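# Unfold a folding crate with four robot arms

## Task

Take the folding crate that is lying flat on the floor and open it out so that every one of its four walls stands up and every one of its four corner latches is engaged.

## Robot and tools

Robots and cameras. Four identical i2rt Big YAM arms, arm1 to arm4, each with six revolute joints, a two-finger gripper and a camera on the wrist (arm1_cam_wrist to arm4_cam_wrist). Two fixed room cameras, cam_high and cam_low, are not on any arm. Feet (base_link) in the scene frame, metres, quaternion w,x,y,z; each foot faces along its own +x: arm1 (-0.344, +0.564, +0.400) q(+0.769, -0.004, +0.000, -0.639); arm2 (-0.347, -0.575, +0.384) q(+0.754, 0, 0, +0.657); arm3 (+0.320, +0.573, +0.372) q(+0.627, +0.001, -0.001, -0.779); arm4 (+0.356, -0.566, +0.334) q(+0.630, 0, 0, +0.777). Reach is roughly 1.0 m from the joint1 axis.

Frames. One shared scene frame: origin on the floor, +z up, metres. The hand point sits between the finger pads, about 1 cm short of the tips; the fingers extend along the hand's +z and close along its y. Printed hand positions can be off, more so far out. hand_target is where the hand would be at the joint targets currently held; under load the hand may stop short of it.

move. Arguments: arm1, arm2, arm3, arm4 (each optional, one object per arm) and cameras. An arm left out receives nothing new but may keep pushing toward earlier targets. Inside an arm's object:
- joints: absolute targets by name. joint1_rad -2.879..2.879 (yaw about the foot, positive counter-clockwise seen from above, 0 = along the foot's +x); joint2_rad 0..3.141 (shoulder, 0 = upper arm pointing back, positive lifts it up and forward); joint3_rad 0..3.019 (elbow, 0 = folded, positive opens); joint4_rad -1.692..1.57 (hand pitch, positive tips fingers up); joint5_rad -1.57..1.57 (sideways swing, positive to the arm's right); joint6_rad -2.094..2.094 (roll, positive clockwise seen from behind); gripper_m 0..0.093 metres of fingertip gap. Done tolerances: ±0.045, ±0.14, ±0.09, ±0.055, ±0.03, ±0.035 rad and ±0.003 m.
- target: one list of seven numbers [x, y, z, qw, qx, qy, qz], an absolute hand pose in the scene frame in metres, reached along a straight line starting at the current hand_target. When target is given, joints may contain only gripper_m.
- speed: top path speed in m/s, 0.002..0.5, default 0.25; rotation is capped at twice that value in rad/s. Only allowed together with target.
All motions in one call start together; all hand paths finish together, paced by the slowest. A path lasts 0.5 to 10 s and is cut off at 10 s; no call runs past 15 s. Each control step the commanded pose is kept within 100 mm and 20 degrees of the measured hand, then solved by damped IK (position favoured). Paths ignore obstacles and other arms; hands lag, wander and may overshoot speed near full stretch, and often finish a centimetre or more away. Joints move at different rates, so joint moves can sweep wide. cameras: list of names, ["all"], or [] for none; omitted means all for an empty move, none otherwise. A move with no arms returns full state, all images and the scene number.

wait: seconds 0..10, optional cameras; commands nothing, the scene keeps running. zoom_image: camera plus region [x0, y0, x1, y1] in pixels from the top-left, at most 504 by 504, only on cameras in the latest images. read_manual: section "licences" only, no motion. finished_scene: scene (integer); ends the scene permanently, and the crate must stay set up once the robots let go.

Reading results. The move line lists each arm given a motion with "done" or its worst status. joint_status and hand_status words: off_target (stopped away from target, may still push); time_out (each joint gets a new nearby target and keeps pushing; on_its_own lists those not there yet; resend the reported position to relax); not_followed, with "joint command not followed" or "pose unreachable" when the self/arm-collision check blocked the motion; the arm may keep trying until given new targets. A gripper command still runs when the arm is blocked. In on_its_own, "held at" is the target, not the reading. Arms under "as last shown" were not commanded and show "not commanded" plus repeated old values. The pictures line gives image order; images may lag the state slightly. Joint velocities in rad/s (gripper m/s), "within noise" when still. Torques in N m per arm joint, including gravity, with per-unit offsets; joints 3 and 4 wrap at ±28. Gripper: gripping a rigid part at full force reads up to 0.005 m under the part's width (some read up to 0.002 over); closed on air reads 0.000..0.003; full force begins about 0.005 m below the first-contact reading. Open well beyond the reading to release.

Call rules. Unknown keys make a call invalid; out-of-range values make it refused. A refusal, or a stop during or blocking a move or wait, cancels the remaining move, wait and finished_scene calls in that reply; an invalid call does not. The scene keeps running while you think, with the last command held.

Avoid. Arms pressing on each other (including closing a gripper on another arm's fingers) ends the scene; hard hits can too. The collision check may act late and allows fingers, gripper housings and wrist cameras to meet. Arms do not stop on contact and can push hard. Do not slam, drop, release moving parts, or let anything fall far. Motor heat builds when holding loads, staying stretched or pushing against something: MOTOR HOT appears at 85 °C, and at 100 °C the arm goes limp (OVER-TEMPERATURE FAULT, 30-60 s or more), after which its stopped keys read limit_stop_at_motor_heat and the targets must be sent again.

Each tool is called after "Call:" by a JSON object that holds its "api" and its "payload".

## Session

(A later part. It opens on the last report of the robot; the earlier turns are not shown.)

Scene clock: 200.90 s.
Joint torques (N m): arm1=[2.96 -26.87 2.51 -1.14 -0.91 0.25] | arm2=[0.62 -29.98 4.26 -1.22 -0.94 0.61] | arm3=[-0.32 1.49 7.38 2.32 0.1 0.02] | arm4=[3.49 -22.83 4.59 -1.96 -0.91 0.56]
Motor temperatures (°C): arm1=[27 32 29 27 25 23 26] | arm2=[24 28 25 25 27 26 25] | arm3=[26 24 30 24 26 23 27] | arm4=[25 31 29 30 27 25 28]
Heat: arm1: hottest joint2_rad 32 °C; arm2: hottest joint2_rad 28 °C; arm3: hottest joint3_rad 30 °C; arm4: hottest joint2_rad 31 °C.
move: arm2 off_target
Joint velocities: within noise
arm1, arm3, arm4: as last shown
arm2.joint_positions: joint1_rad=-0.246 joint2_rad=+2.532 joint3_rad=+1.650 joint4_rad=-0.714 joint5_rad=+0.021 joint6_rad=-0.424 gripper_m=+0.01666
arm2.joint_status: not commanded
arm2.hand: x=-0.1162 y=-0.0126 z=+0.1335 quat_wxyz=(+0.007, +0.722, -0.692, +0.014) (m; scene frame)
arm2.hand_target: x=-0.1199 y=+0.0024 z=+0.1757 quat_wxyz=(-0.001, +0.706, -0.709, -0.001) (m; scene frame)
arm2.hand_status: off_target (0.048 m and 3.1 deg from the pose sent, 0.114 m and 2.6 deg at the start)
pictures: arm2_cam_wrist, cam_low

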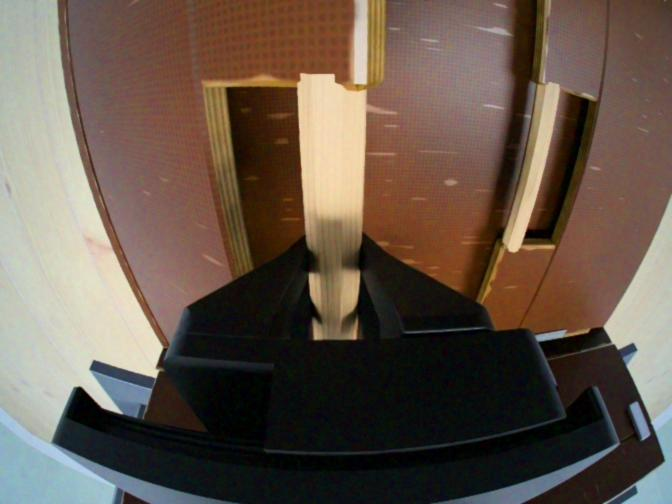

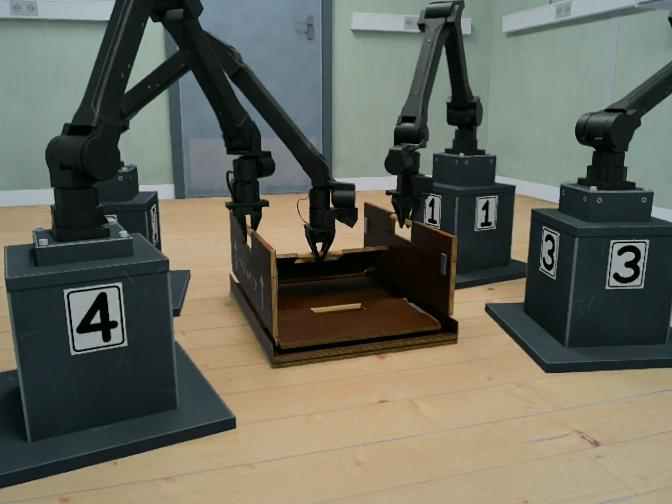

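Call:
{"api": "move", "payload": {"arm2": {"target": [-0.160, 0.003, 0.218, 0, 0.7071, -0.7071, 0], "speed": 0.12}}}

Call:
{"api": "move", "payload": {"arm2": {"target": [-0.206, 0.003, 0.240, 0, 0.7071, -0.7071, 0], "speed": 0.12}, "cameras": ["arm2_cam_wrist", "cam_low", "cam_high"]}}

Call:
{"api": "zoom_image", "payload": {"camera": "cam_high", "region": [240, 230, 430, 420]}}

Call:
{"api": "zoom_image", "payload": {"camera": "cam_low", "region": [220, 180, 470, 380]}}

Scene clock: 204.60 s.
Joint torques (N m): arm1=[3.08 -26.64 2.59 -1.32 -0.93 0.28] | arm2=[1.03 -29.39 4.63 -1.01 -1.13 0.62] | arm3=[-0.21 1.67 7.27 2.25 0.13 0] | arm4=[3.49 -22.77 4.59 -1.96 -0.91 0.56]
Motor temperatures (°C): arm1=[27 33 29 27 25 23 26] | arm2=[24 28 25 25 27 26 25] | arm3=[26 24 30 24 26 23 27] | arm4=[25 31 29 30 27 25 28]
Heat: arm1: hottest joint2_rad 33 °C; arm2: hottest joint2_rad 28 °C; arm3: hottest joint3_rad 30 °C; arm4: hottest joint2_rad 31 °C.
move: arm2 off_target
Joint velocities: within noise
arm1, arm3: as last shown
arm2.joint_positions: joint1_rad=-0.192 joint2_rad=+2.433 joint3_rad=+1.576 joint4_rad=-0.751 joint5_rad=+0.027 joint6_rad=-0.371 gripper_m=+0.01666
arm2.joint_status: not commanded
arm2.hand: x=-0.1501 y=-0.0141 z=+0.1731 quat_wxyz=(+0.011, +0.722, -0.692, +0.020) (m; scene frame)
arm2.hand_target: x=-0.1576 y=+0.0025 z=+0.2153 quat_wxyz=(+0.000, +0.707, -0.707, +0.001) (m; scene frame)
arm2.hand_status: off_target (0.049 m and 3.6 deg from the pose sent, 0.096 m and 3.1 deg at the start)
arm4.joint_positions: joint1_rad=+0.611 joint2_rad=+2.062 joint3_rad=+1.207 joint4_rad=-0.706 joint5_rad=+0.023 joint6_rad=-0.772 gripper_m=+0.01571
arm4.joint_status: not commanded
arm4.hand: x=-0.0159 y=-0.2122 z=+0.2305 quat_wxyz=(-0.012, +1.000, +0.010, +0.004) (m; scene frame)
arm4.hand_target: x=-0.0181 y=-0.2308 z=+0.2521 quat_wxyz=(+0.000, +1.000, +0.000, +0.000) (m; scene frame)
arm4.hand_status: not commanded
pictures: none

Scene clock: 205.70 s.
Joint torques (N m): arm1=[2.78 -26.64 2.44 -1.26 -0.91 0.24] | arm2=[1.67 -27.34 5.14 -0.28 -1.19 0.68] | arm3=[-0.79 1.9 7.35 2.36 0.1 0.02] | arm4=[3.49 -22.77 4.59 -1.95 -0.91 0.56]
Motor temperatures (°C): arm1=[27 33 29 27 25 23 26] | arm2=[24 28 25 25 28 26 25] | arm3=[26 24 30 24 26 23 27] | arm4=[25 32 29 30 27 25 28]
Heat: arm1: hottest joint2_rad 33 °C; arm2: hottest joint2_rad 28 °C; arm3: hottest joint3_rad 30 °C; arm4: hottest joint2_rad 32 °C.
move: arm2 off_target
Joint velocities: within noise
arm1, arm3, arm4: as last shown
arm2.joint_positions: joint1_rad=-0.123 joint2_rad=+2.349 joint3_rad=+1.515 joint4_rad=-0.785 joint5_rad=+0.027 joint6_rad=-0.303 gripper_m=+0.01666
arm2.joint_status: not commanded
arm2.hand: x=-0.1927 y=-0.0151 z=+0.2063 quat_wxyz=(+0.014, +0.722, -0.691, +0.023) (m; scene frame)
arm2.hand_target: x=-0.2054 y=+0.0030 z=+0.2395 quat_wxyz=(+0.001, +0.708, -0.706, +0.000) (m; scene frame)
arm2.hand_status: off_target (0.040 m and 4.1 deg from the pose sent, 0.089 m and 3.6 deg at the start)
pictures: arm2_cam_wrist, cam_high, cam_low

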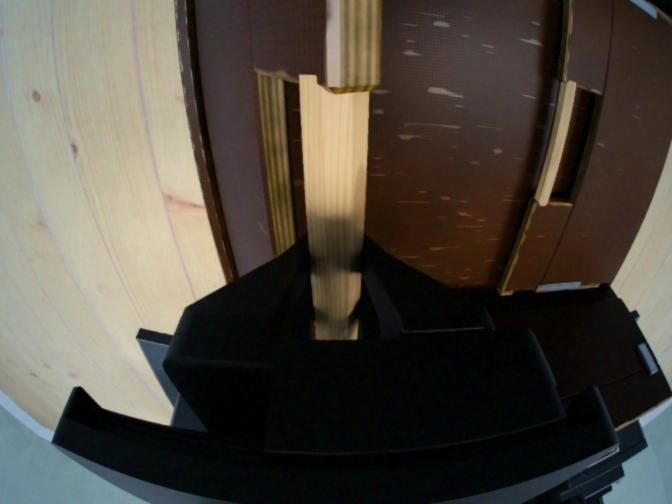

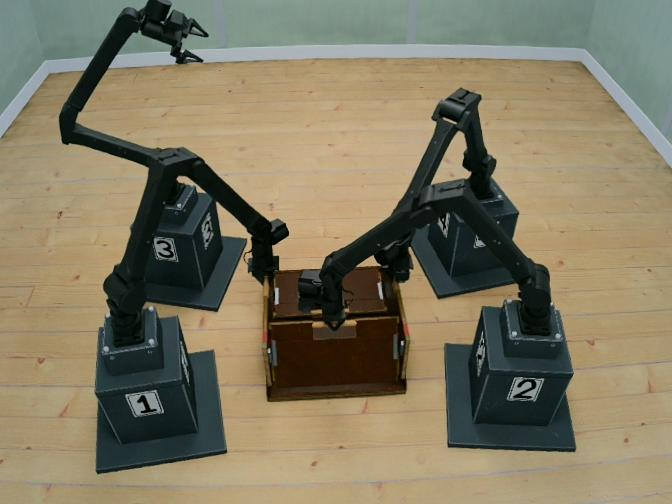

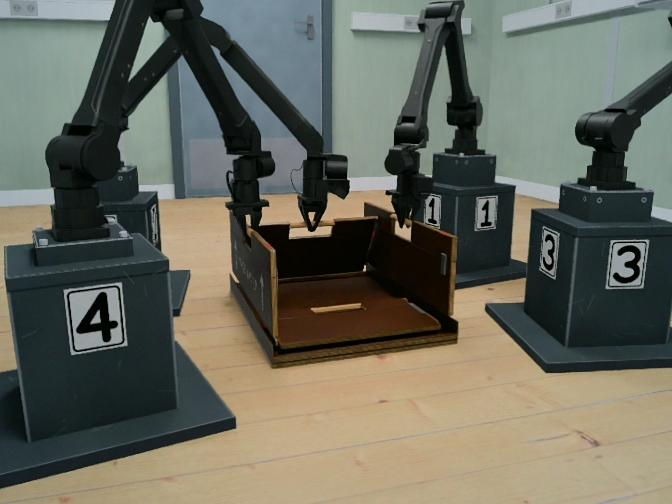

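Scaled by 2.653 from the camera's 672x504 image, which has a finer 960x720 frame.

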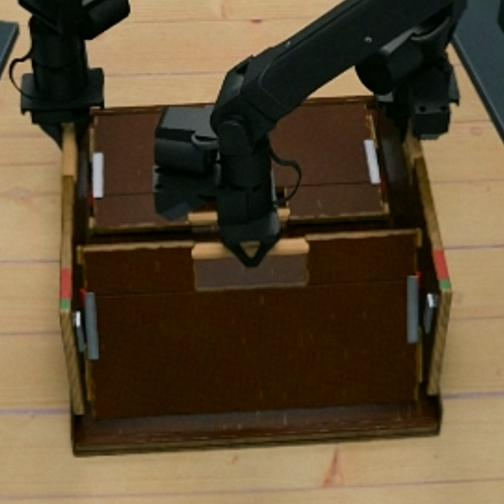

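Scaled by 2.016 from the camera's 672x504 image, which has a finer 960x720 frame.

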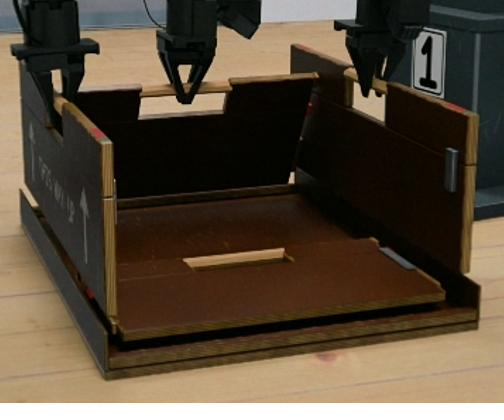

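Call:
{"api": "move", "payload": {"arm2": {"target": [-0.264, 0.003, 0.254, 0, 0.7071, -0.7071, 0], "speed": 0.12}, "cameras": ["arm2_cam_wrist", "cam_low", "cam_high"]}}

Call:
{"api": "zoom_image", "payload": {"camera": "cam_high", "region": [240, 230, 430, 420]}}

Call:
{"api": "zoom_image", "payload": {"camera": "cam_low", "region": [220, 180, 470, 380]}}

Scene clock: 208.27 s.
Joint torques (N m): arm1=[2.96 -26.87 2.45 -1.25 -0.93 0.25] | arm2=[2.84 -26.05 5.44 -0.09 -1.28 0.81] | arm3=[-0.79 1.73 7.16 2.26 0.13 0.02] | arm4=[3.49 -22.77 4.57 -1.96 -0.91 0.56]
Motor temperatures (°C): arm1=[27 33 29 27 25 23 26] | arm2=[24 28 25 25 28 26 25] | arm3=[26 24 30 24 26 23 27] | arm4=[25 32 29 30 27 25 28]
Heat: arm1: hottest joint2_rad 33 °C; arm2: hottest joint2_rad 28 °C; arm3: hottest joint3_rad 30 °C; arm4: hottest joint2_rad 32 °C.
move: arm2 off_target
Joint velocities: within noise
arm1, arm3, arm4: as last shown
arm2.joint_positions: joint1_rad=-0.040 joint2_rad=+2.294 joint3_rad=+1.463 joint4_rad=-0.794 joint5_rad=+0.028 joint6_rad=-0.219 gripper_m=+0.01648
arm2.joint_status: not commanded
arm2.hand: x=-0.2417 y=-0.0175 z=+0.2241 quat_wxyz=(+0.014, +0.722, -0.691, +0.027) (m; scene frame)
arm2.hand_target: x=-0.2630 y=+0.0009 z=+0.2529 quat_wxyz=(+0.003, +0.708, -0.706, +0.002) (m; scene frame)
arm2.hand_status: off_target (0.043 m and 4.3 deg from the pose sent, 0.088 m and 4.1 deg at the start)
pictures: arm2_cam_wrist, cam_high, cam_low

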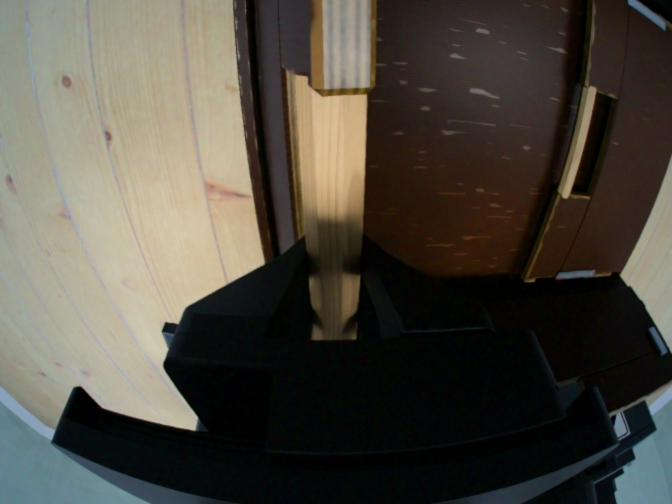

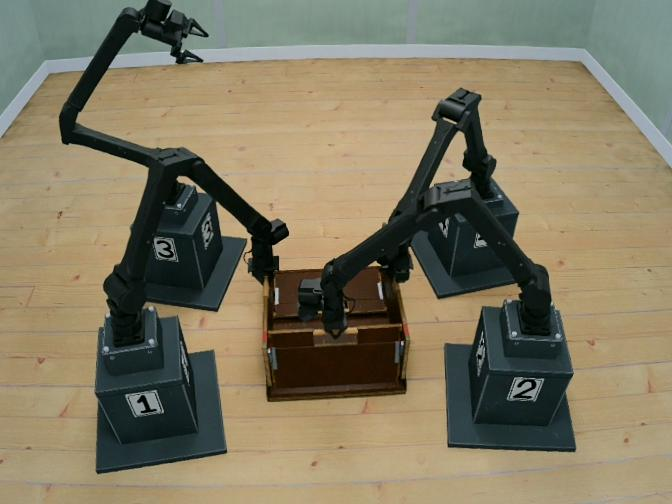

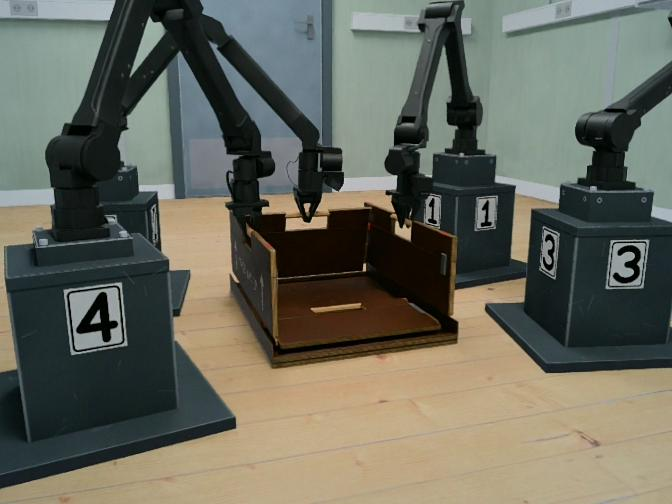

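Scaled by 2.653 from the camera's 672x504 image, which has a finer 960x720 frame.

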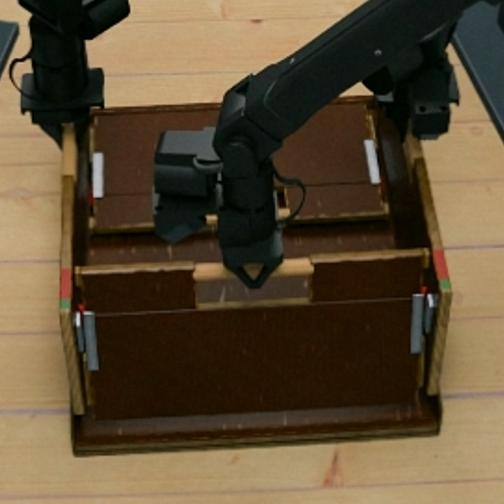

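Scaled by 2.016 from the camera's 672x504 image, which has a finer 960x720 frame.

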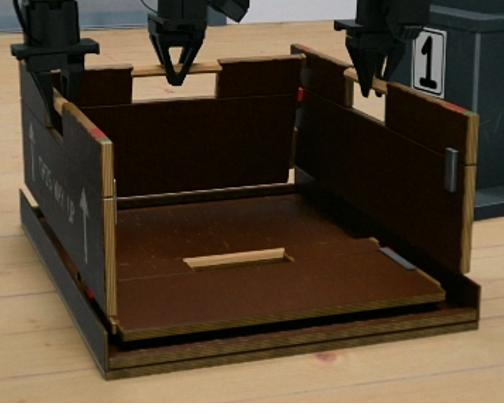

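Call:
{"api": "move", "payload": {"arm2": {"target": [-0.305, 0.003, 0.256, 0, 0.7071, -0.7071, 0], "speed": 0.08}, "cameras": ["arm2_cam_wrist", "cam_low", "cam_high"]}}

Call:
{"api": "zoom_image", "payload": {"camera": "cam_high", "region": [240, 230, 430, 420]}}

Call:
{"api": "zoom_image", "payload": {"camera": "cam_low", "region": [220, 180, 470, 380]}}

Scene clock: 212.20 s.
Joint torques (N m): arm1=[2.9 -26.4 2.32 -1.28 -0.92 0.24] | arm2=[5.83 -25.88 5.14 0.24 -2.11 1.1] | arm3=[-0.21 1.61 7.25 2.26 0.11 0.01] | arm4=[3.49 -22.77 4.57 -1.95 -0.91 0.56]
Motor temperatures (°C): arm1=[27 33 29 27 25 23 26] | arm2=[24 29 25 25 28 26 25] | arm3=[26 24 30 24 26 23 27] | arm4=[25 32 29 30 27 25 28]
Heat: arm1: hottest joint2_rad 33 °C; arm2: hottest joint2_rad 29 °C; arm3: hottest joint3_rad 30 °C; arm4: hottest joint2_rad 32 °C.
move: arm2 off_target
Joint velocities: within noise
arm1, arm3, arm4: as last shown
arm2.joint_positions: joint1_rad=-0.005 joint2_rad=+2.282 joint3_rad=+1.450 joint4_rad=-0.794 joint5_rad=+0.048 joint6_rad=-0.177 gripper_m=+0.01649
arm2.joint_status: not commanded
arm2.hand: x=-0.2584 y=-0.0176 z=+0.2279 quat_wxyz=(+0.007, +0.720, -0.693, +0.036) (m; scene frame)
arm2.hand_target: x=-0.3030 y=+0.0021 z=+0.2550 quat_wxyz=(+0.002, +0.709, -0.706, +0.000) (m; scene frame)
arm2.hand_status: off_target (0.058 m and 4.7 deg from the pose sent, 0.074 m and 4.3 deg at the start)
pictures: arm2_cam_wrist, cam_high, cam_low

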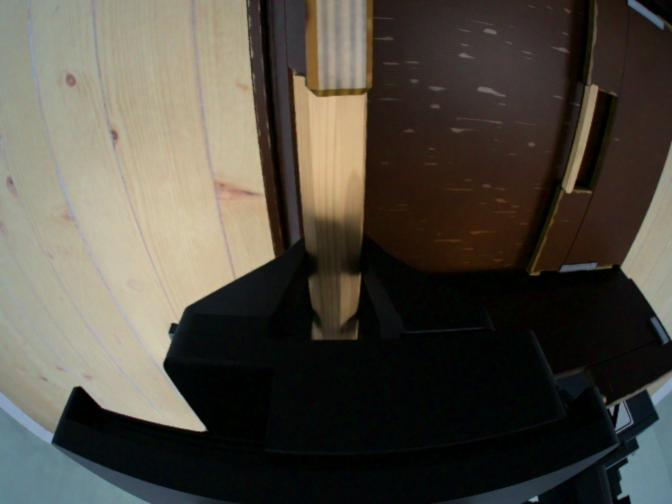

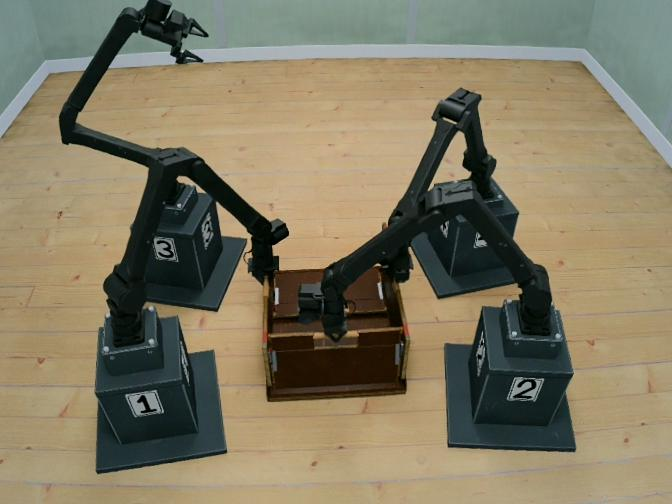

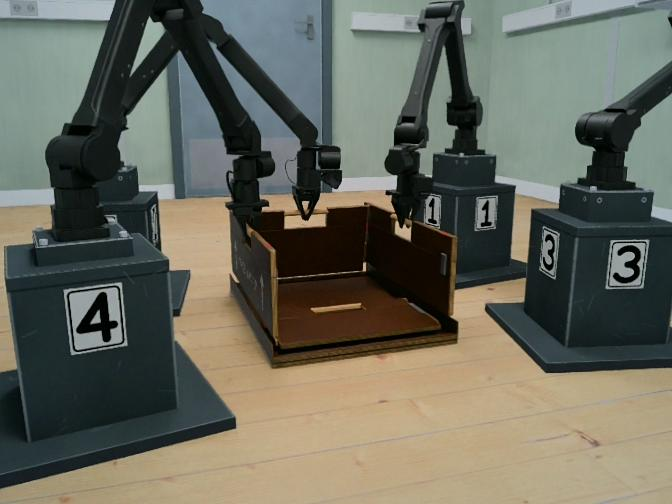

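Scaled by 2.653 from the camera's 672x504 image, which has a finer 960x720 frame.

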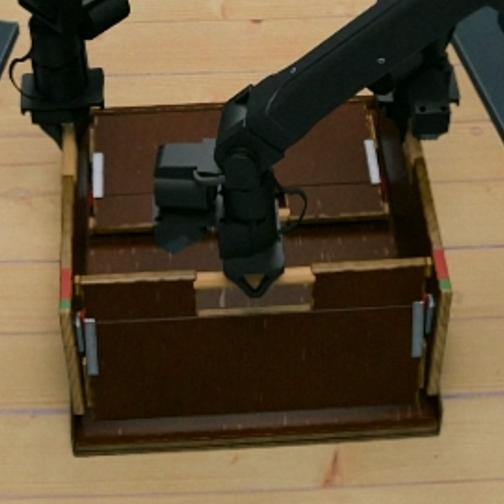

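Scaled by 2.016 from the camera's 672x504 image, which has a finer 960x720 frame.

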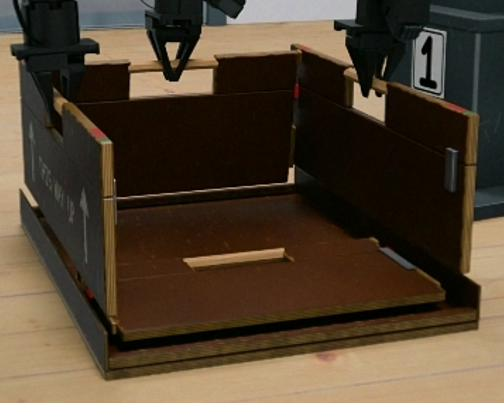

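Call:
{"api": "zoom_image", "payload": {"camera": "cam_high", "region": [255, 320, 315, 400]}}

Call:
{"api": "zoom_image", "payload": {"camera": "cam_high", "region": [370, 315, 420, 395]}}

Call:
{"api": "zoom_image", "payload": {"camera": "cam_low", "region": [340, 190, 400, 290]}}

Scaled by 6.300 from the camera's 672x504 image, which has a finer 960x720 frame.

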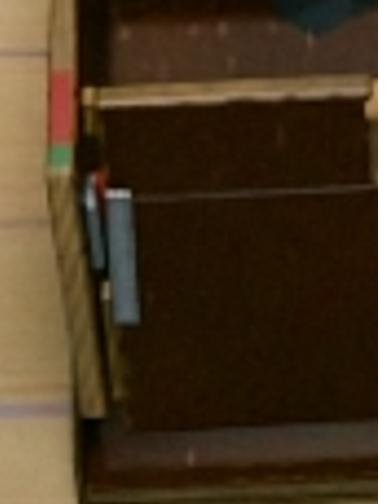

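Scaled by 6.300 from the camera's 672x504 image, which has a finer 960x720 frame.

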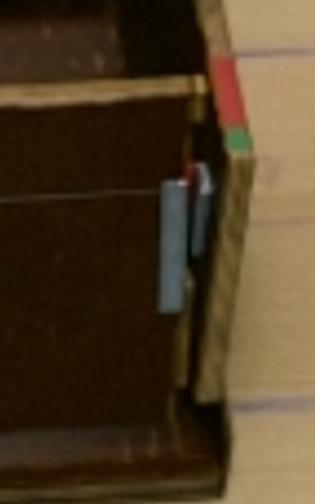

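Scaled by 5.040 from the camera's 672x504 image, which has a finer 960x720 frame.

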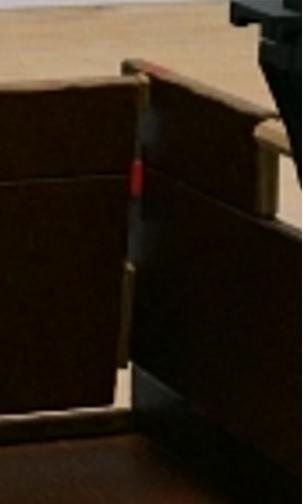

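Call:
{"api": "move", "payload": {"arm2": {"target": [-0.34, 0.003, 0.252, 0, 0.7071, -0.7071, 0], "speed": 0.06}, "cameras": ["arm2_cam_wrist", "cam_low", "cam_high"]}}

Call:
{"api": "zoom_image", "payload": {"camera": "cam_high", "region": [240, 230, 430, 420]}}

Call:
{"api": "zoom_image", "payload": {"camera": "cam_high", "region": [255, 320, 315, 400]}}

Call:
{"api": "zoom_image", "payload": {"camera": "cam_high", "region": [370, 315, 420, 395]}}

Scene clock: 217.87 s.
Joint torques (N m): arm1=[3.25 -26.7 2.54 -1.22 -0.93 0.22] | arm2=[4.95 -24.53 5.83 0.54 -2.4 1] | arm3=[-0.56 1.61 7.25 2.37 0.12 0.01] | arm4=[3.49 -22.77 4.59 -2 -0.93 0.55]
Motor temperatures (°C): arm1=[27 33 29 27 25 23 26] | arm2=[24 30 25 25 29 27 25] | arm3=[26 24 30 24 26 23 27] | arm4=[25 32 29 30 27 25 28]
Heat: arm1: hottest joint2_rad 33 °C; arm2: hottest joint2_rad 30 °C; arm3: hottest joint3_rad 30 °C; arm4: hottest joint2_rad 32 °C.
move: arm2 off_target
Joint velocities: within noise
arm1, arm3: as last shown
arm1.hand_target: x=-0.0055 y=+0.2242 z=+0.2591 quat_wxyz=(+0.000, +0.004, -1.000, +0.000) (m; scene frame)
arm2.joint_positions: joint1_rad=+0.066 joint2_rad=+2.271 joint3_rad=+1.432 joint4_rad=-0.794 joint5_rad=+0.054 joint6_rad=-0.108 gripper_m=+0.01649
arm2.joint_status: not commanded
arm2.hand: x=-0.2973 y=-0.0195 z=+0.2293 quat_wxyz=(+0.006, +0.720, -0.692, +0.041) (m; scene frame)
arm2.hand_target: x=-0.3388 y=+0.0010 z=+0.2513 quat_wxyz=(+0.003, +0.709, -0.705, +0.001) (m; scene frame)
arm2.hand_status: off_target (0.053 m and 5.2 deg from the pose sent, 0.088 m and 4.7 deg at the start)
arm4.joint_positions: joint1_rad=+0.611 joint2_rad=+2.062 joint3_rad=+1.207 joint4_rad=-0.704 joint5_rad=+0.023 joint6_rad=-0.772 gripper_m=+0.01571
arm4.joint_status: not commanded
arm4.hand: x=-0.0161 y=-0.2120 z=+0.2305 quat_wxyz=(-0.012, +1.000, +0.010, +0.004) (m; scene frame)
arm4.hand_target: x=-0.0181 y=-0.2306 z=+0.2521 quat_wxyz=(+0.000, +1.000, +0.000, +0.000) (m; scene frame)
arm4.hand_status: not commanded
pictures: arm2_cam_wrist, cam_high, cam_low

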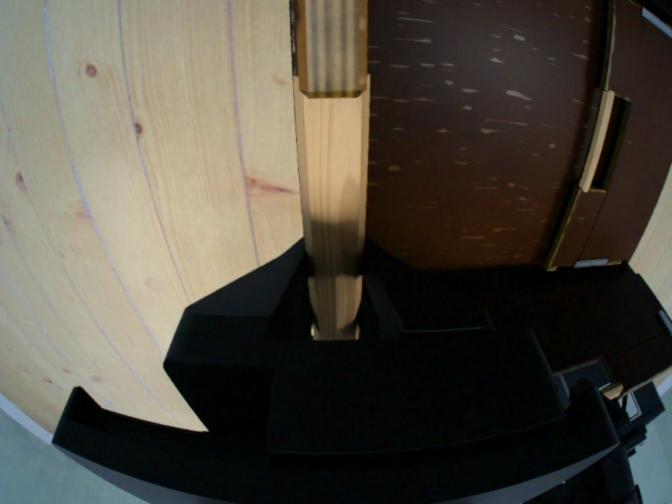

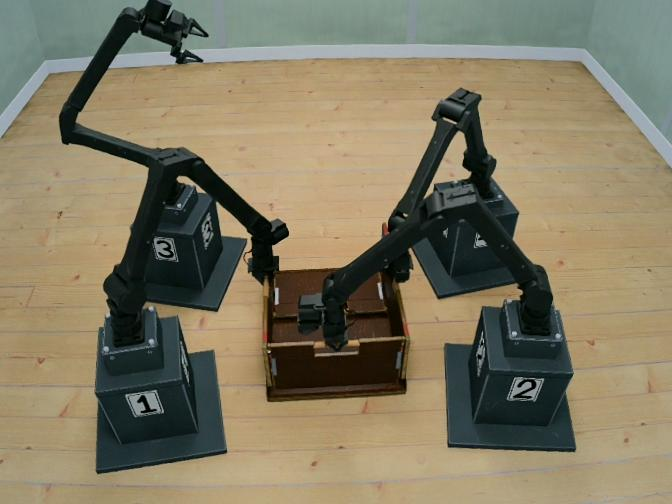

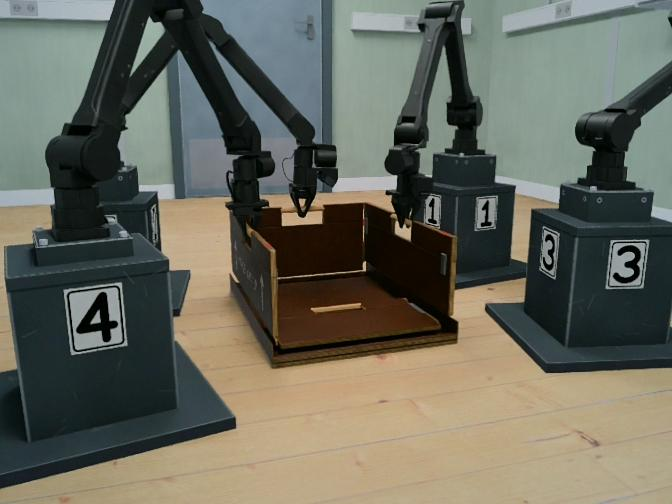

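Scaled by 2.653 from the camera's 672x504 image, which has a finer 960x720 frame.

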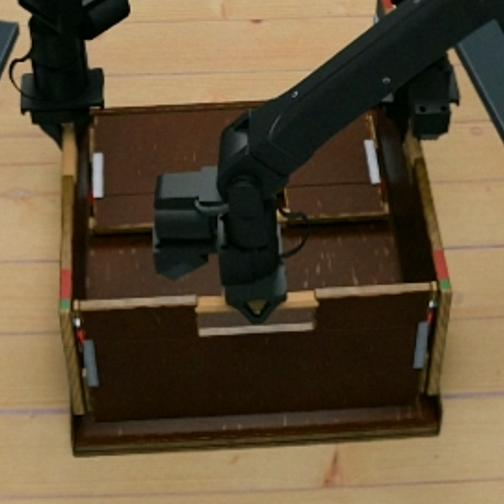

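Scaled by 6.300 from the camera's 672x504 image, which has a finer 960x720 frame.

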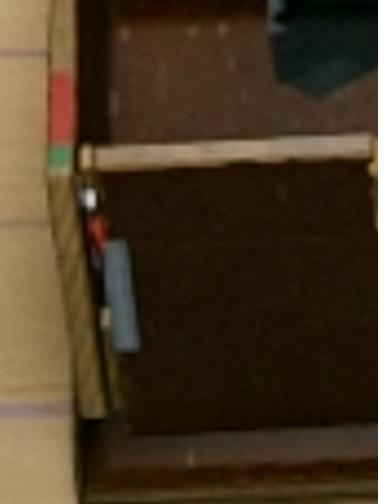

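Scaled by 6.300 from the camera's 672x504 image, which has a finer 960x720 frame.

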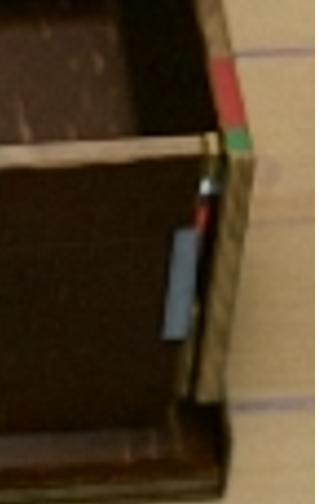

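Call:
{"api": "move", "payload": {"arm2": {"target": [-0.285, 0.003, 0.248, 0, 0.7071, -0.7071, 0], "speed": 0.06}, "cameras": ["arm2_cam_wrist", "cam_low", "cam_high"]}}

Call:
{"api": "zoom_image", "payload": {"camera": "cam_high", "region": [240, 230, 430, 420]}}

Scene clock: 220.57 s.
Joint torques (N m): arm1=[2.78 -26.46 2.48 -1.28 -0.94 0.25] | arm2=[-1.14 -23.59 6.75 0.66 -1.21 0.2] | arm3=[-0.5 1.79 7.28 2.22 0.13 0.01] | arm4=[3.43 -22.77 4.57 -2 -0.93 0.55]
Motor temperatures (°C): arm1=[27 33 29 27 25 23 26] | arm2=[24 30 25 25 29 27 25] | arm3=[26 24 30 24 26 23 27] | arm4=[25 32 29 30 27 25 28]
Heat: arm1: hottest joint2_rad 33 °C; arm2: hottest joint2_rad 30 °C; arm3: hottest joint3_rad 30 °C; arm4: hottest joint2_rad 32 °C.
move: arm2 off_target
Joint velocities: within noise
arm1.joint_positions: joint1_rad=+0.563 joint2_rad=+2.162 joint3_rad=+1.129 joint4_rad=-0.543 joint5_rad=+0.016 joint6_rad=-0.816 gripper_m=+0.01706
arm1.joint_status: not commanded
arm1.hand: x=-0.0184 y=+0.2067 z=+0.2313 quat_wxyz=(+0.010, -0.003, -1.000, +0.006) (m; scene frame)
arm1.hand_target: x=-0.0055 y=+0.2242 z=+0.2591 quat_wxyz=(+0.000, +0.004, -1.000, +0.000) (m; scene frame)
arm1.hand_status: not commanded
arm2.joint_positions: joint1_rad=+0.053 joint2_rad=+2.271 joint3_rad=+1.432 joint4_rad=-0.794 joint5_rad=+0.028 joint6_rad=-0.127 gripper_m=+0.01648
arm2.joint_status: not commanded
arm2.hand: x=-0.2950 y=-0.0198 z=+0.2291 quat_wxyz=(+0.015, +0.722, -0.691, +0.031) (m; scene frame)
arm2.hand_target: x=-0.2912 y=+0.0030 z=+0.2482 quat_wxyz=(+0.000, +0.711, -0.703, +0.000) (m; scene frame)
arm2.hand_status: off_target (0.031 m and 4.7 deg from the pose sent, 0.032 m and 5.2 deg at the start)
arm3.joint_positions: joint1_rad=+0.368 joint2_rad=+0.508 joint3_rad=+1.375 joint4_rad=-1.360 joint5_rad=-0.070 joint6_rad=+0.635 gripper_m=+0.09396
arm3.joint_status: not commanded
arm3.hand: x=+0.3593 y=+0.3880 z=+0.9196 quat_wxyz=(-0.486, -0.725, -0.459, +0.167) (m; scene frame)
arm3.hand_target: x=+0.3588 y=+0.3913 z=+0.9281 quat_wxyz=(-0.494, -0.720, -0.456, +0.170) (m; scene frame)
arm3.hand_status: not commanded
arm4: as last shown
pictures: arm2_cam_wrist, cam_high, cam_low

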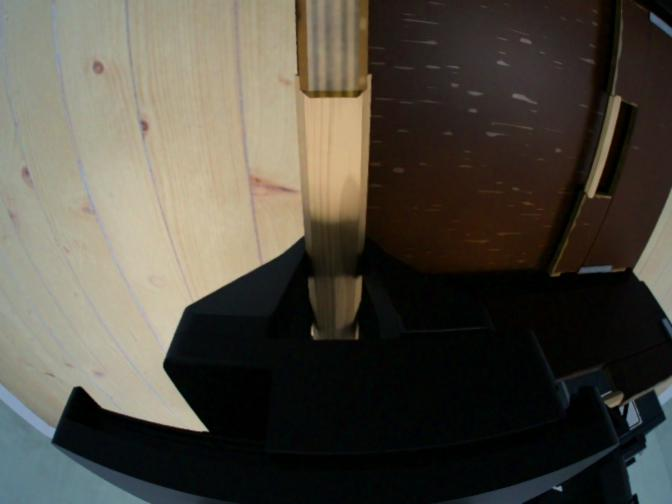

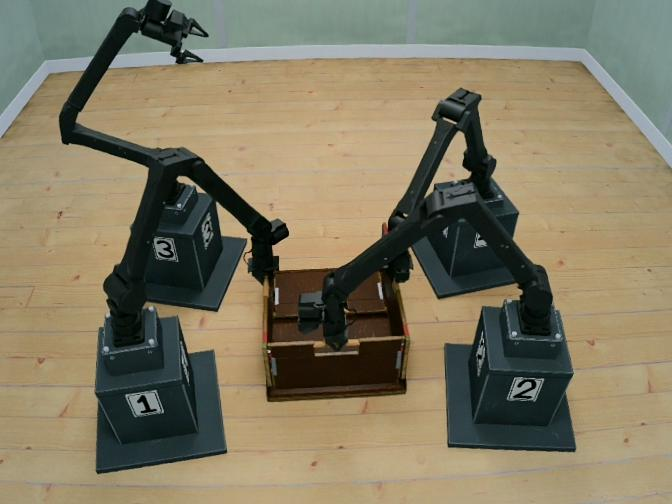

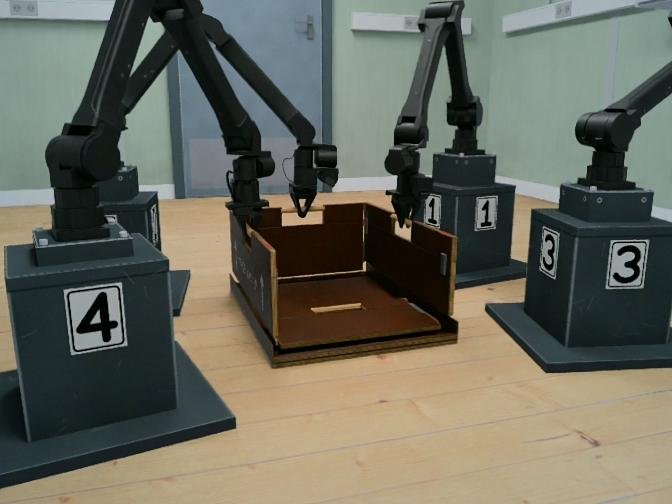

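Scaled by 2.653 from the camera's 672x504 image, which has a finer 960x720 frame.

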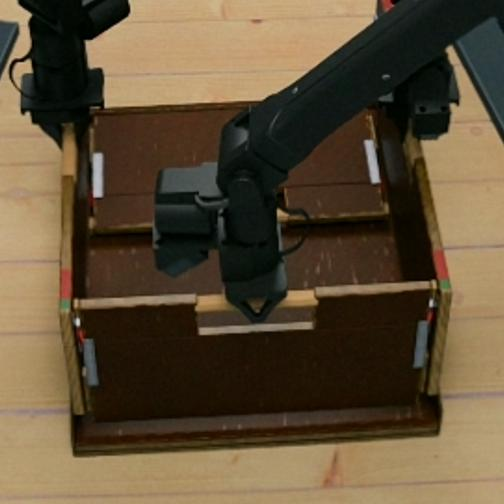

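Call:
{"api": "move", "payload": {"arm2": {"target": [-0.262, 0.003, 0.245, 0, 0.7071, -0.7071, 0], "speed": 0.06}}}

Scene clock: 222.83 s.
Joint torques (N m): arm1=[2.9 -26.46 2.59 -1.22 -0.93 0.25] | arm2=[-4.78 -22.77 7.28 0.69 -0.1 -0.07] | arm3=[-0.03 1.2 7.2 2.4 0.14 0.04] | arm4=[3.49 -22.77 4.57 -1.99 -0.93 0.55]
Motor temperatures (°C): arm1=[27 33 29 27 25 23 26] | arm2=[24 30 25 25 29 26 26] | arm3=[26 24 30 24 26 23 27] | arm4=[25 32 28 30 27 25 28]
Heat: arm1: hottest joint2_rad 33 °C; arm2: hottest joint2_rad 30 °C; arm3: hottest joint3_rad 30 °C; arm4: hottest joint2_rad 32 °C.
move: arm2 off_target
Joint velocities: within noise
arm1, arm3, arm4: as last shown
arm2.joint_positions: joint1_rad=+0.044 joint2_rad=+2.271 joint3_rad=+1.432 joint4_rad=-0.792 joint5_rad=+0.001 joint6_rad=-0.140 gripper_m=+0.01647
arm2.joint_status: not commanded
arm2.hand: x=-0.2947 y=-0.0195 z=+0.2290 quat_wxyz=(+0.023, +0.724, -0.689, +0.019) (m; scene frame)
arm2.hand_target: x=-0.2627 y=+0.0017 z=+0.2454 quat_wxyz=(+0.000, +0.707, -0.707, +0.000) (m; scene frame)
arm2.hand_status: off_target (0.043 m and 4.4 deg from the pose sent, 0.043 m and 4.7 deg at the start)
pictures: none

Call:
{"api": "move", "payload": {"arm2": {"target": [-0.292, -0.005, 0.238, 0, 0.7071, -0.7071, 0], "speed": 0.08}, "arm3": {"joints": {"joint1_rad": -0.253, "joint2_rad": 2.2, "joint3_rad": 1.69, "joint4_rad": -1.06, "joint5_rad": 0.0, "joint6_rad": -0.468, "gripper_m": 0.058}}}}

Call:
{"api": "move", "payload": {"arm2": {"joints": {"gripper_m": 0.06}}, "cameras": ["arm2_cam_wrist", "arm3_cam_wrist", "cam_high"]}}

Scene clock: 228.33 s.
Joint torques (N m): arm1=[3.02 -26.99 2.52 -1.35 -0.9 0.25] | arm2=[-0.62 -23.06 5.14 1.47 -0.33 0.42] | arm3=[-0.73 -18.2 6.69 0.21 0.15 -0.03] | arm4=[3.43 -22.77 4.57 -2 -0.93 0.55]
Motor temperatures (°C): arm1=[27 33 29 27 25 23 26] | arm2=[24 30 25 25 29 26 26] | arm3=[26 24 31 24 26 23 27] | arm4=[25 32 28 30 27 25 28]
Heat: arm1: hottest joint2_rad 33 °C; arm2: hottest joint2_rad 30 °C; arm3: hottest joint3_rad 31 °C; arm4: hottest joint2_rad 32 °C.
move: arm2 off_target; arm3 done
Joint velocities: within noise
arm1, arm4: as last shown
arm2.joint_positions: joint1_rad=+0.047 joint2_rad=+2.269 joint3_rad=+1.427 joint4_rad=-0.783 joint5_rad=+0.008 joint6_rad=-0.134 gripper_m=+0.01648
arm2.joint_status: not commanded
arm2.hand: x=-0.2950 y=-0.0191 z=+0.2286 quat_wxyz=(+0.018, +0.723, -0.691, +0.020) (m; scene frame)
arm2.hand_target: x=-0.2916 y=-0.0049 z=+0.2383 quat_wxyz=(+0.000, +0.707, -0.707, +0.001) (m; scene frame)
arm2.hand_status: off_target (0.017 m and 4.1 deg from the pose sent, 0.017 m and 4.4 deg at the start)
arm3.joint_positions: joint1_rad=-0.259 joint2_rad=+2.183 joint3_rad=+1.685 joint4_rad=-1.055 joint5_rad=-0.003 joint6_rad=-0.458 gripper_m=+0.05812
arm3.joint_status: all done
arm3.hand: x=+0.0303 y=+0.0087 z=+0.3413 quat_wxyz=(-0.005, -0.713, -0.701, +0.007) (m; scene frame)
arm3.hand_target: x=+0.0307 y=+0.0126 z=+0.3259 quat_wxyz=(+0.000, -0.710, -0.704, -0.006) (m; scene frame)
arm3.hand_status: not commanded
pictures: none

Scene clock: 229.07 s.
Joint torques (N m): arm1=[2.49 -26.23 2.43 -1.4 -0.91 0.24] | arm2=[-0.73 -23.06 5.3 0.7 -0.12 0.07] | arm3=[-0.73 -18.49 6.91 0.18 0.16 -0.03] | arm4=[3.49 -22.77 4.59 -2 -0.93 0.55]
Motor temperatures (°C): arm1=[27 33 29 27 25 23 26] | arm2=[24 30 25 25 29 26 26] | arm3=[26 24 31 24 26 23 27] | arm4=[25 32 28 30 27 25 28]
Heat: arm1: hottest joint2_rad 33 °C; arm2: hottest joint2_rad 30 °C; arm3: hottest joint3_rad 31 °C; arm4: hottest joint2_rad 32 °C.
move: arm2 done
Joint velocities: within noise
arm1, arm4: as last shown
arm2.joint_positions: joint1_rad=+0.038 joint2_rad=+2.269 joint3_rad=+1.424 joint4_rad=-0.762 joint5_rad=+0.002 joint6_rad=-0.104 gripper_m=+0.05985
arm2.joint_status: all done
arm2.hand: x=-0.2906 y=-0.0159 z=+0.2276 quat_wxyz=(+0.013, +0.709, -0.705, +0.012) (m; scene frame)
arm2.hand_target: x=-0.2866 y=-0.0059 z=+0.2380 quat_wxyz=(+0.001, +0.704, -0.710, +0.001) (m; scene frame)
arm2.hand_status: not commanded
arm3.joint_positions: joint1_rad=-0.261 joint2_rad=+2.183 joint3_rad=+1.685 joint4_rad=-1.055 joint5_rad=-0.003 joint6_rad=-0.458 gripper_m=+0.05812
arm3.joint_status: not commanded
arm3.hand: x=+0.0294 y=+0.0091 z=+0.3413 quat_wxyz=(-0.005, -0.714, -0.700, +0.007) (m; scene frame)
arm3.hand_target: x=+0.0298 y=+0.0130 z=+0.3259 quat_wxyz=(+0.000, -0.711, -0.703, -0.006) (m; scene frame)
arm3.hand_status: not commanded
pictures: arm2_cam_wrist, arm3_cam_wrist, cam_high

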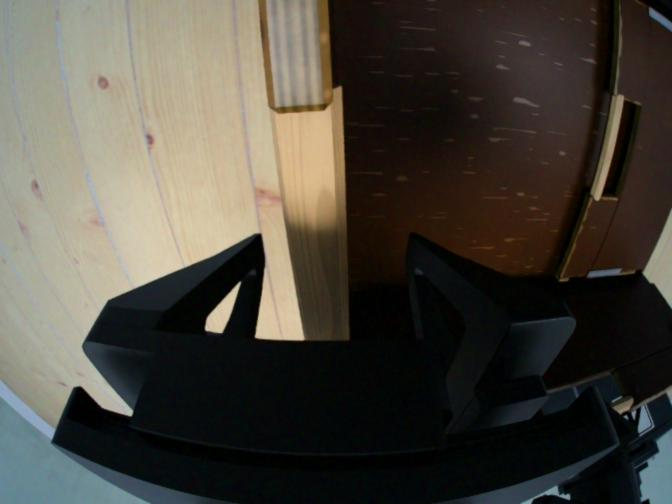

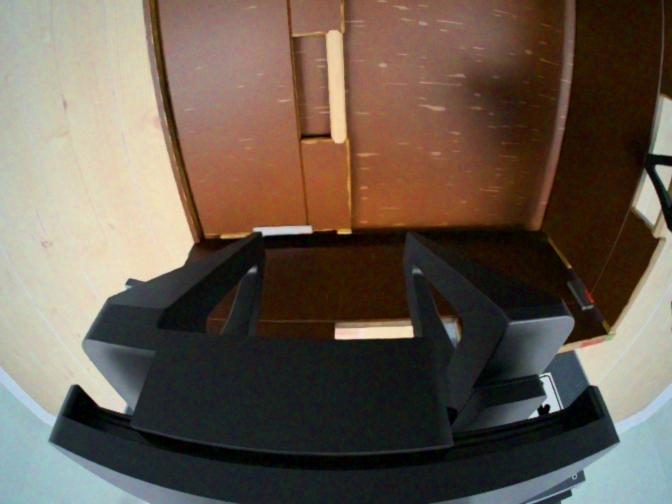

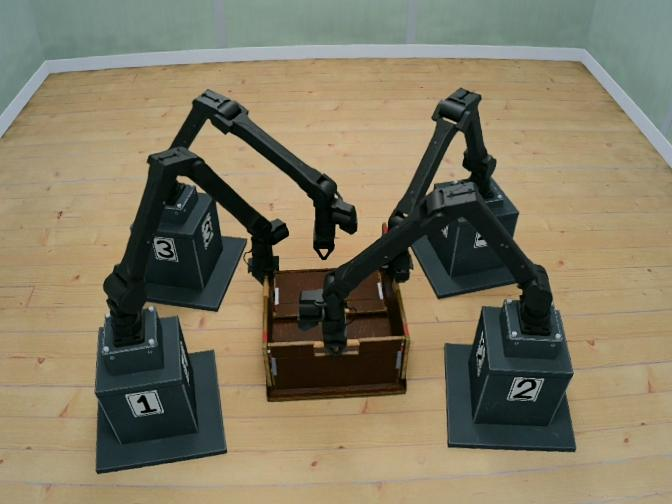

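Call:
{"api": "move", "payload": {"arm2": {"target": [-0.290, -0.003, 0.36, 0, 0.7071, -0.7071, 0], "speed": 0.2}}}

Call:
{"api": "move", "payload": {"arm2": {"joints": {"joint1_rad": 0.3, "joint2_rad": 1.5, "joint3_rad": 1.3, "joint4_rad": -1.0}}, "arm3": {"target": [0.032, -0.012, 0.10, 0, 0.7071, 0.7071, 0], "speed": 0.25}, "cameras": ["arm3_cam_wrist", "cam_high"]}}

Scene clock: 232.67 s.
Joint torques (N m): arm1=[3.02 -26.52 2.44 -1.11 -0.91 0.23] | arm2=[-0.09 -22.18 8.28 -0.09 -0.12 0.03] | arm3=[-0.79 -18.32 6.6 0.27 0.17 -0.05] | arm4=[3.43 -22.77 4.59 -2 -0.93 0.55]
Motor temperatures (°C): arm1=[27 33 29 27 25 23 26] | arm2=[24 29 25 25 28 26 25] | arm3=[26 25 31 24 26 23 27] | arm4=[25 32 28 30 28 25 28]
Heat: arm1: hottest joint2_rad 33 °C; arm2: hottest joint2_rad 29 °C; arm3: hottest joint3_rad 31 °C; arm4: hottest joint2_rad 32 °C.
move: arm2 off_target
Joint velocities: within noise
arm1, arm3, arm4: as last shown
arm2.joint_positions: joint1_rad=+0.038 joint2_rad=+2.070 joint3_rad=+1.432 joint4_rad=-0.975 joint5_rad=+0.002 joint6_rad=-0.104 gripper_m=+0.05990
arm2.joint_status: not commanded
arm2.hand: x=-0.2910 y=-0.0187 z=+0.3396 quat_wxyz=(+0.015, +0.709, -0.705, +0.014) (m; scene frame)
arm2.hand_target: x=-0.2899 y=-0.0018 z=+0.3599 quat_wxyz=(-0.001, +0.707, -0.707, +0.000) (m; scene frame)
arm2.hand_status: off_target (0.026 m and 2.4 deg from the pose sent, 0.133 m and 2.1 deg at the start)
pictures: none

Scene clock: 234.53 s.
Joint torques (N m): arm1=[2.49 -27.16 2.33 -1.21 -0.94 0.25] | arm2=[0.67 -14.1 8.09 0.64 -0.01 0.03] | arm3=[0.5 -19.6 7.32 0.55 0.19 0.04] | arm4=[3.43 -22.83 4.59 -2 -0.93 0.55]
Motor temperatures (°C): arm1=[27 33 29 27 25 23 26] | arm2=[24 29 25 25 28 26 25] | arm3=[26 25 31 24 26 23 27] | arm4=[25 32 28 30 28 25 28]
Heat: arm1: hottest joint2_rad 33 °C; arm2: hottest joint2_rad 29 °C; arm3: hottest joint3_rad 31 °C; arm4: hottest joint2_rad 32 °C.
move: arm2 done; arm3 off_target
Joint velocities: within noise
arm1, arm4: as last shown
arm2.joint_positions: joint1_rad=+0.307 joint2_rad=+1.495 joint3_rad=+1.291 joint4_rad=-0.993 joint5_rad=-0.001 joint6_rad=-0.094 gripper_m=+0.05990
arm2.joint_status: all done
arm2.hand: x=-0.4355 y=-0.0574 z=+0.5892 quat_wxyz=(-0.126, +0.781, -0.597, -0.136) (m; scene frame)
arm2.hand_target: x=-0.4361 y=-0.0561 z=+0.5901 quat_wxyz=(-0.125, +0.779, -0.599, -0.136) (m; scene frame)
arm2.hand_status: not commanded
arm3.joint_positions: joint1_rad=-0.248 joint2_rad=+2.610 joint3_rad=+1.794 joint4_rad=-0.767 joint5_rad=+0.000 joint6_rad=-0.458 gripper_m=+0.05812
arm3.joint_status: not commanded
arm3.hand: x=+0.0336 y=+0.0001 z=+0.1084 quat_wxyz=(+0.001, -0.709, -0.705, -0.007) (m; scene frame)
arm3.hand_target: x=+0.0361 y=-0.0109 z=+0.0999 quat_wxyz=(+0.001, -0.705, -0.709, +0.000) (m; scene frame)
arm3.hand_status: off_target (0.015 m and 0.8 deg from the pose sent, 0.242 m and 1.4 deg at the start)
pictures: arm3_cam_wrist, cam_high

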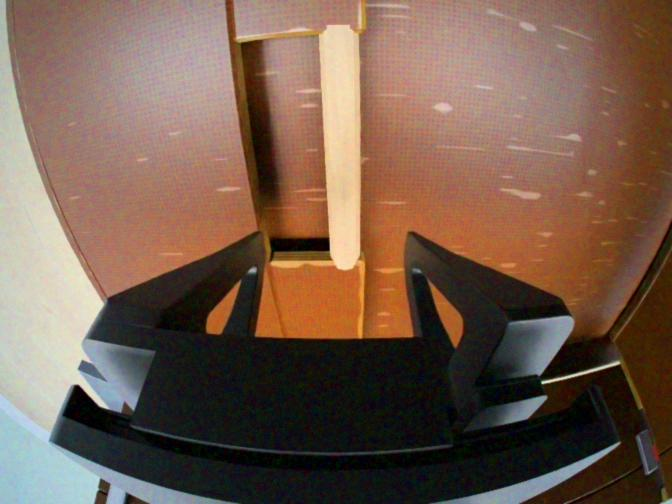

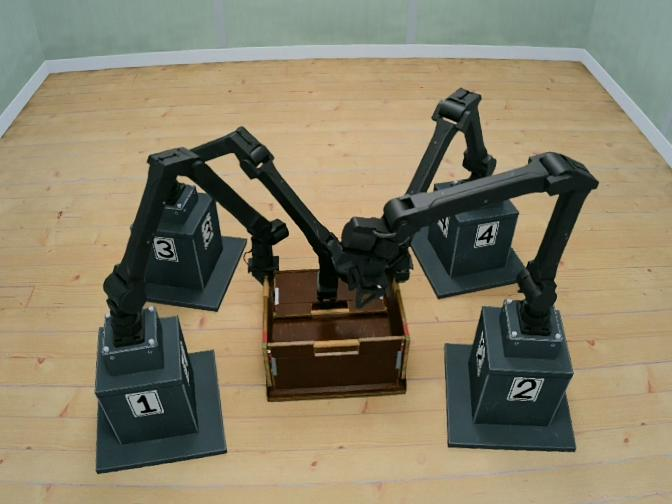

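Call:
{"api": "move", "payload": {"arm3": {"target": [0.029, -0.022, 0.028, 0, 0.7071, 0.7071, 0], "speed": 0.15}, "cameras": ["arm3_cam_wrist"]}}

Scene clock: 237.23 s.
Joint torques (N m): arm1=[2.67 -26.64 2.37 -1.28 -0.92 0.23] | arm2=[-0.03 -14.15 8.09 0.64 -0.01 0.03] | arm3=[0.32 -19.72 7.36 0.18 0.14 0.14] | arm4=[3.43 -22.77 4.57 -2 -0.93 0.55]
Motor temperatures (°C): arm1=[27 33 29 27 25 23 26] | arm2=[24 29 25 25 28 26 25] | arm3=[26 25 31 24 26 23 27] | arm4=[25 32 28 30 28 25 28]
Heat: arm1: hottest joint2_rad 33 °C; arm2: hottest joint2_rad 29 °C; arm3: hottest joint3_rad 31 °C; arm4: hottest joint2_rad 32 °C.
move: arm3 off_target
Joint velocities: within noise
arm1, arm4: as last shown
arm2.joint_positions: joint1_rad=+0.308 joint2_rad=+1.495 joint3_rad=+1.291 joint4_rad=-0.993 joint5_rad=-0.001 joint6_rad=-0.094 gripper_m=+0.05990
arm2.joint_status: not commanded
arm2.hand: x=-0.4363 y=-0.0575 z=+0.5892 quat_wxyz=(-0.126, +0.781, -0.596, -0.136) (m; scene frame)
arm2.hand_target: x=-0.4369 y=-0.0562 z=+0.5901 quat_wxyz=(-0.125, +0.780, -0.598, -0.136) (m; scene frame)
arm2.hand_status: not commanded
arm3.joint_positions: joint1_rad=-0.255 joint2_rad=+2.786 joint3_rad=+1.958 joint4_rad=-0.741 joint5_rad=+0.000 joint6_rad=-0.458 gripper_m=+0.05812
arm3.joint_status: not commanded
arm3.hand: x=+0.0223 y=-0.0140 z=+0.0397 quat_wxyz=(-0.001, -0.712, -0.703, +0.000) (m; scene frame)
arm3.hand_target: x=+0.0261 y=-0.0189 z=+0.0281 quat_wxyz=(+0.000, -0.709, -0.705, +0.000) (m; scene frame)
arm3.hand_status: off_target (0.016 m and 0.7 deg from the pose sent, 0.083 m and 0.8 deg at the start)
pictures: arm3_cam_wrist

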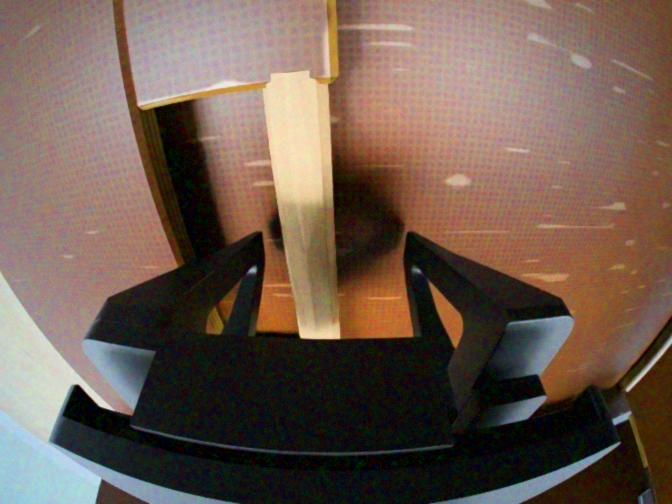

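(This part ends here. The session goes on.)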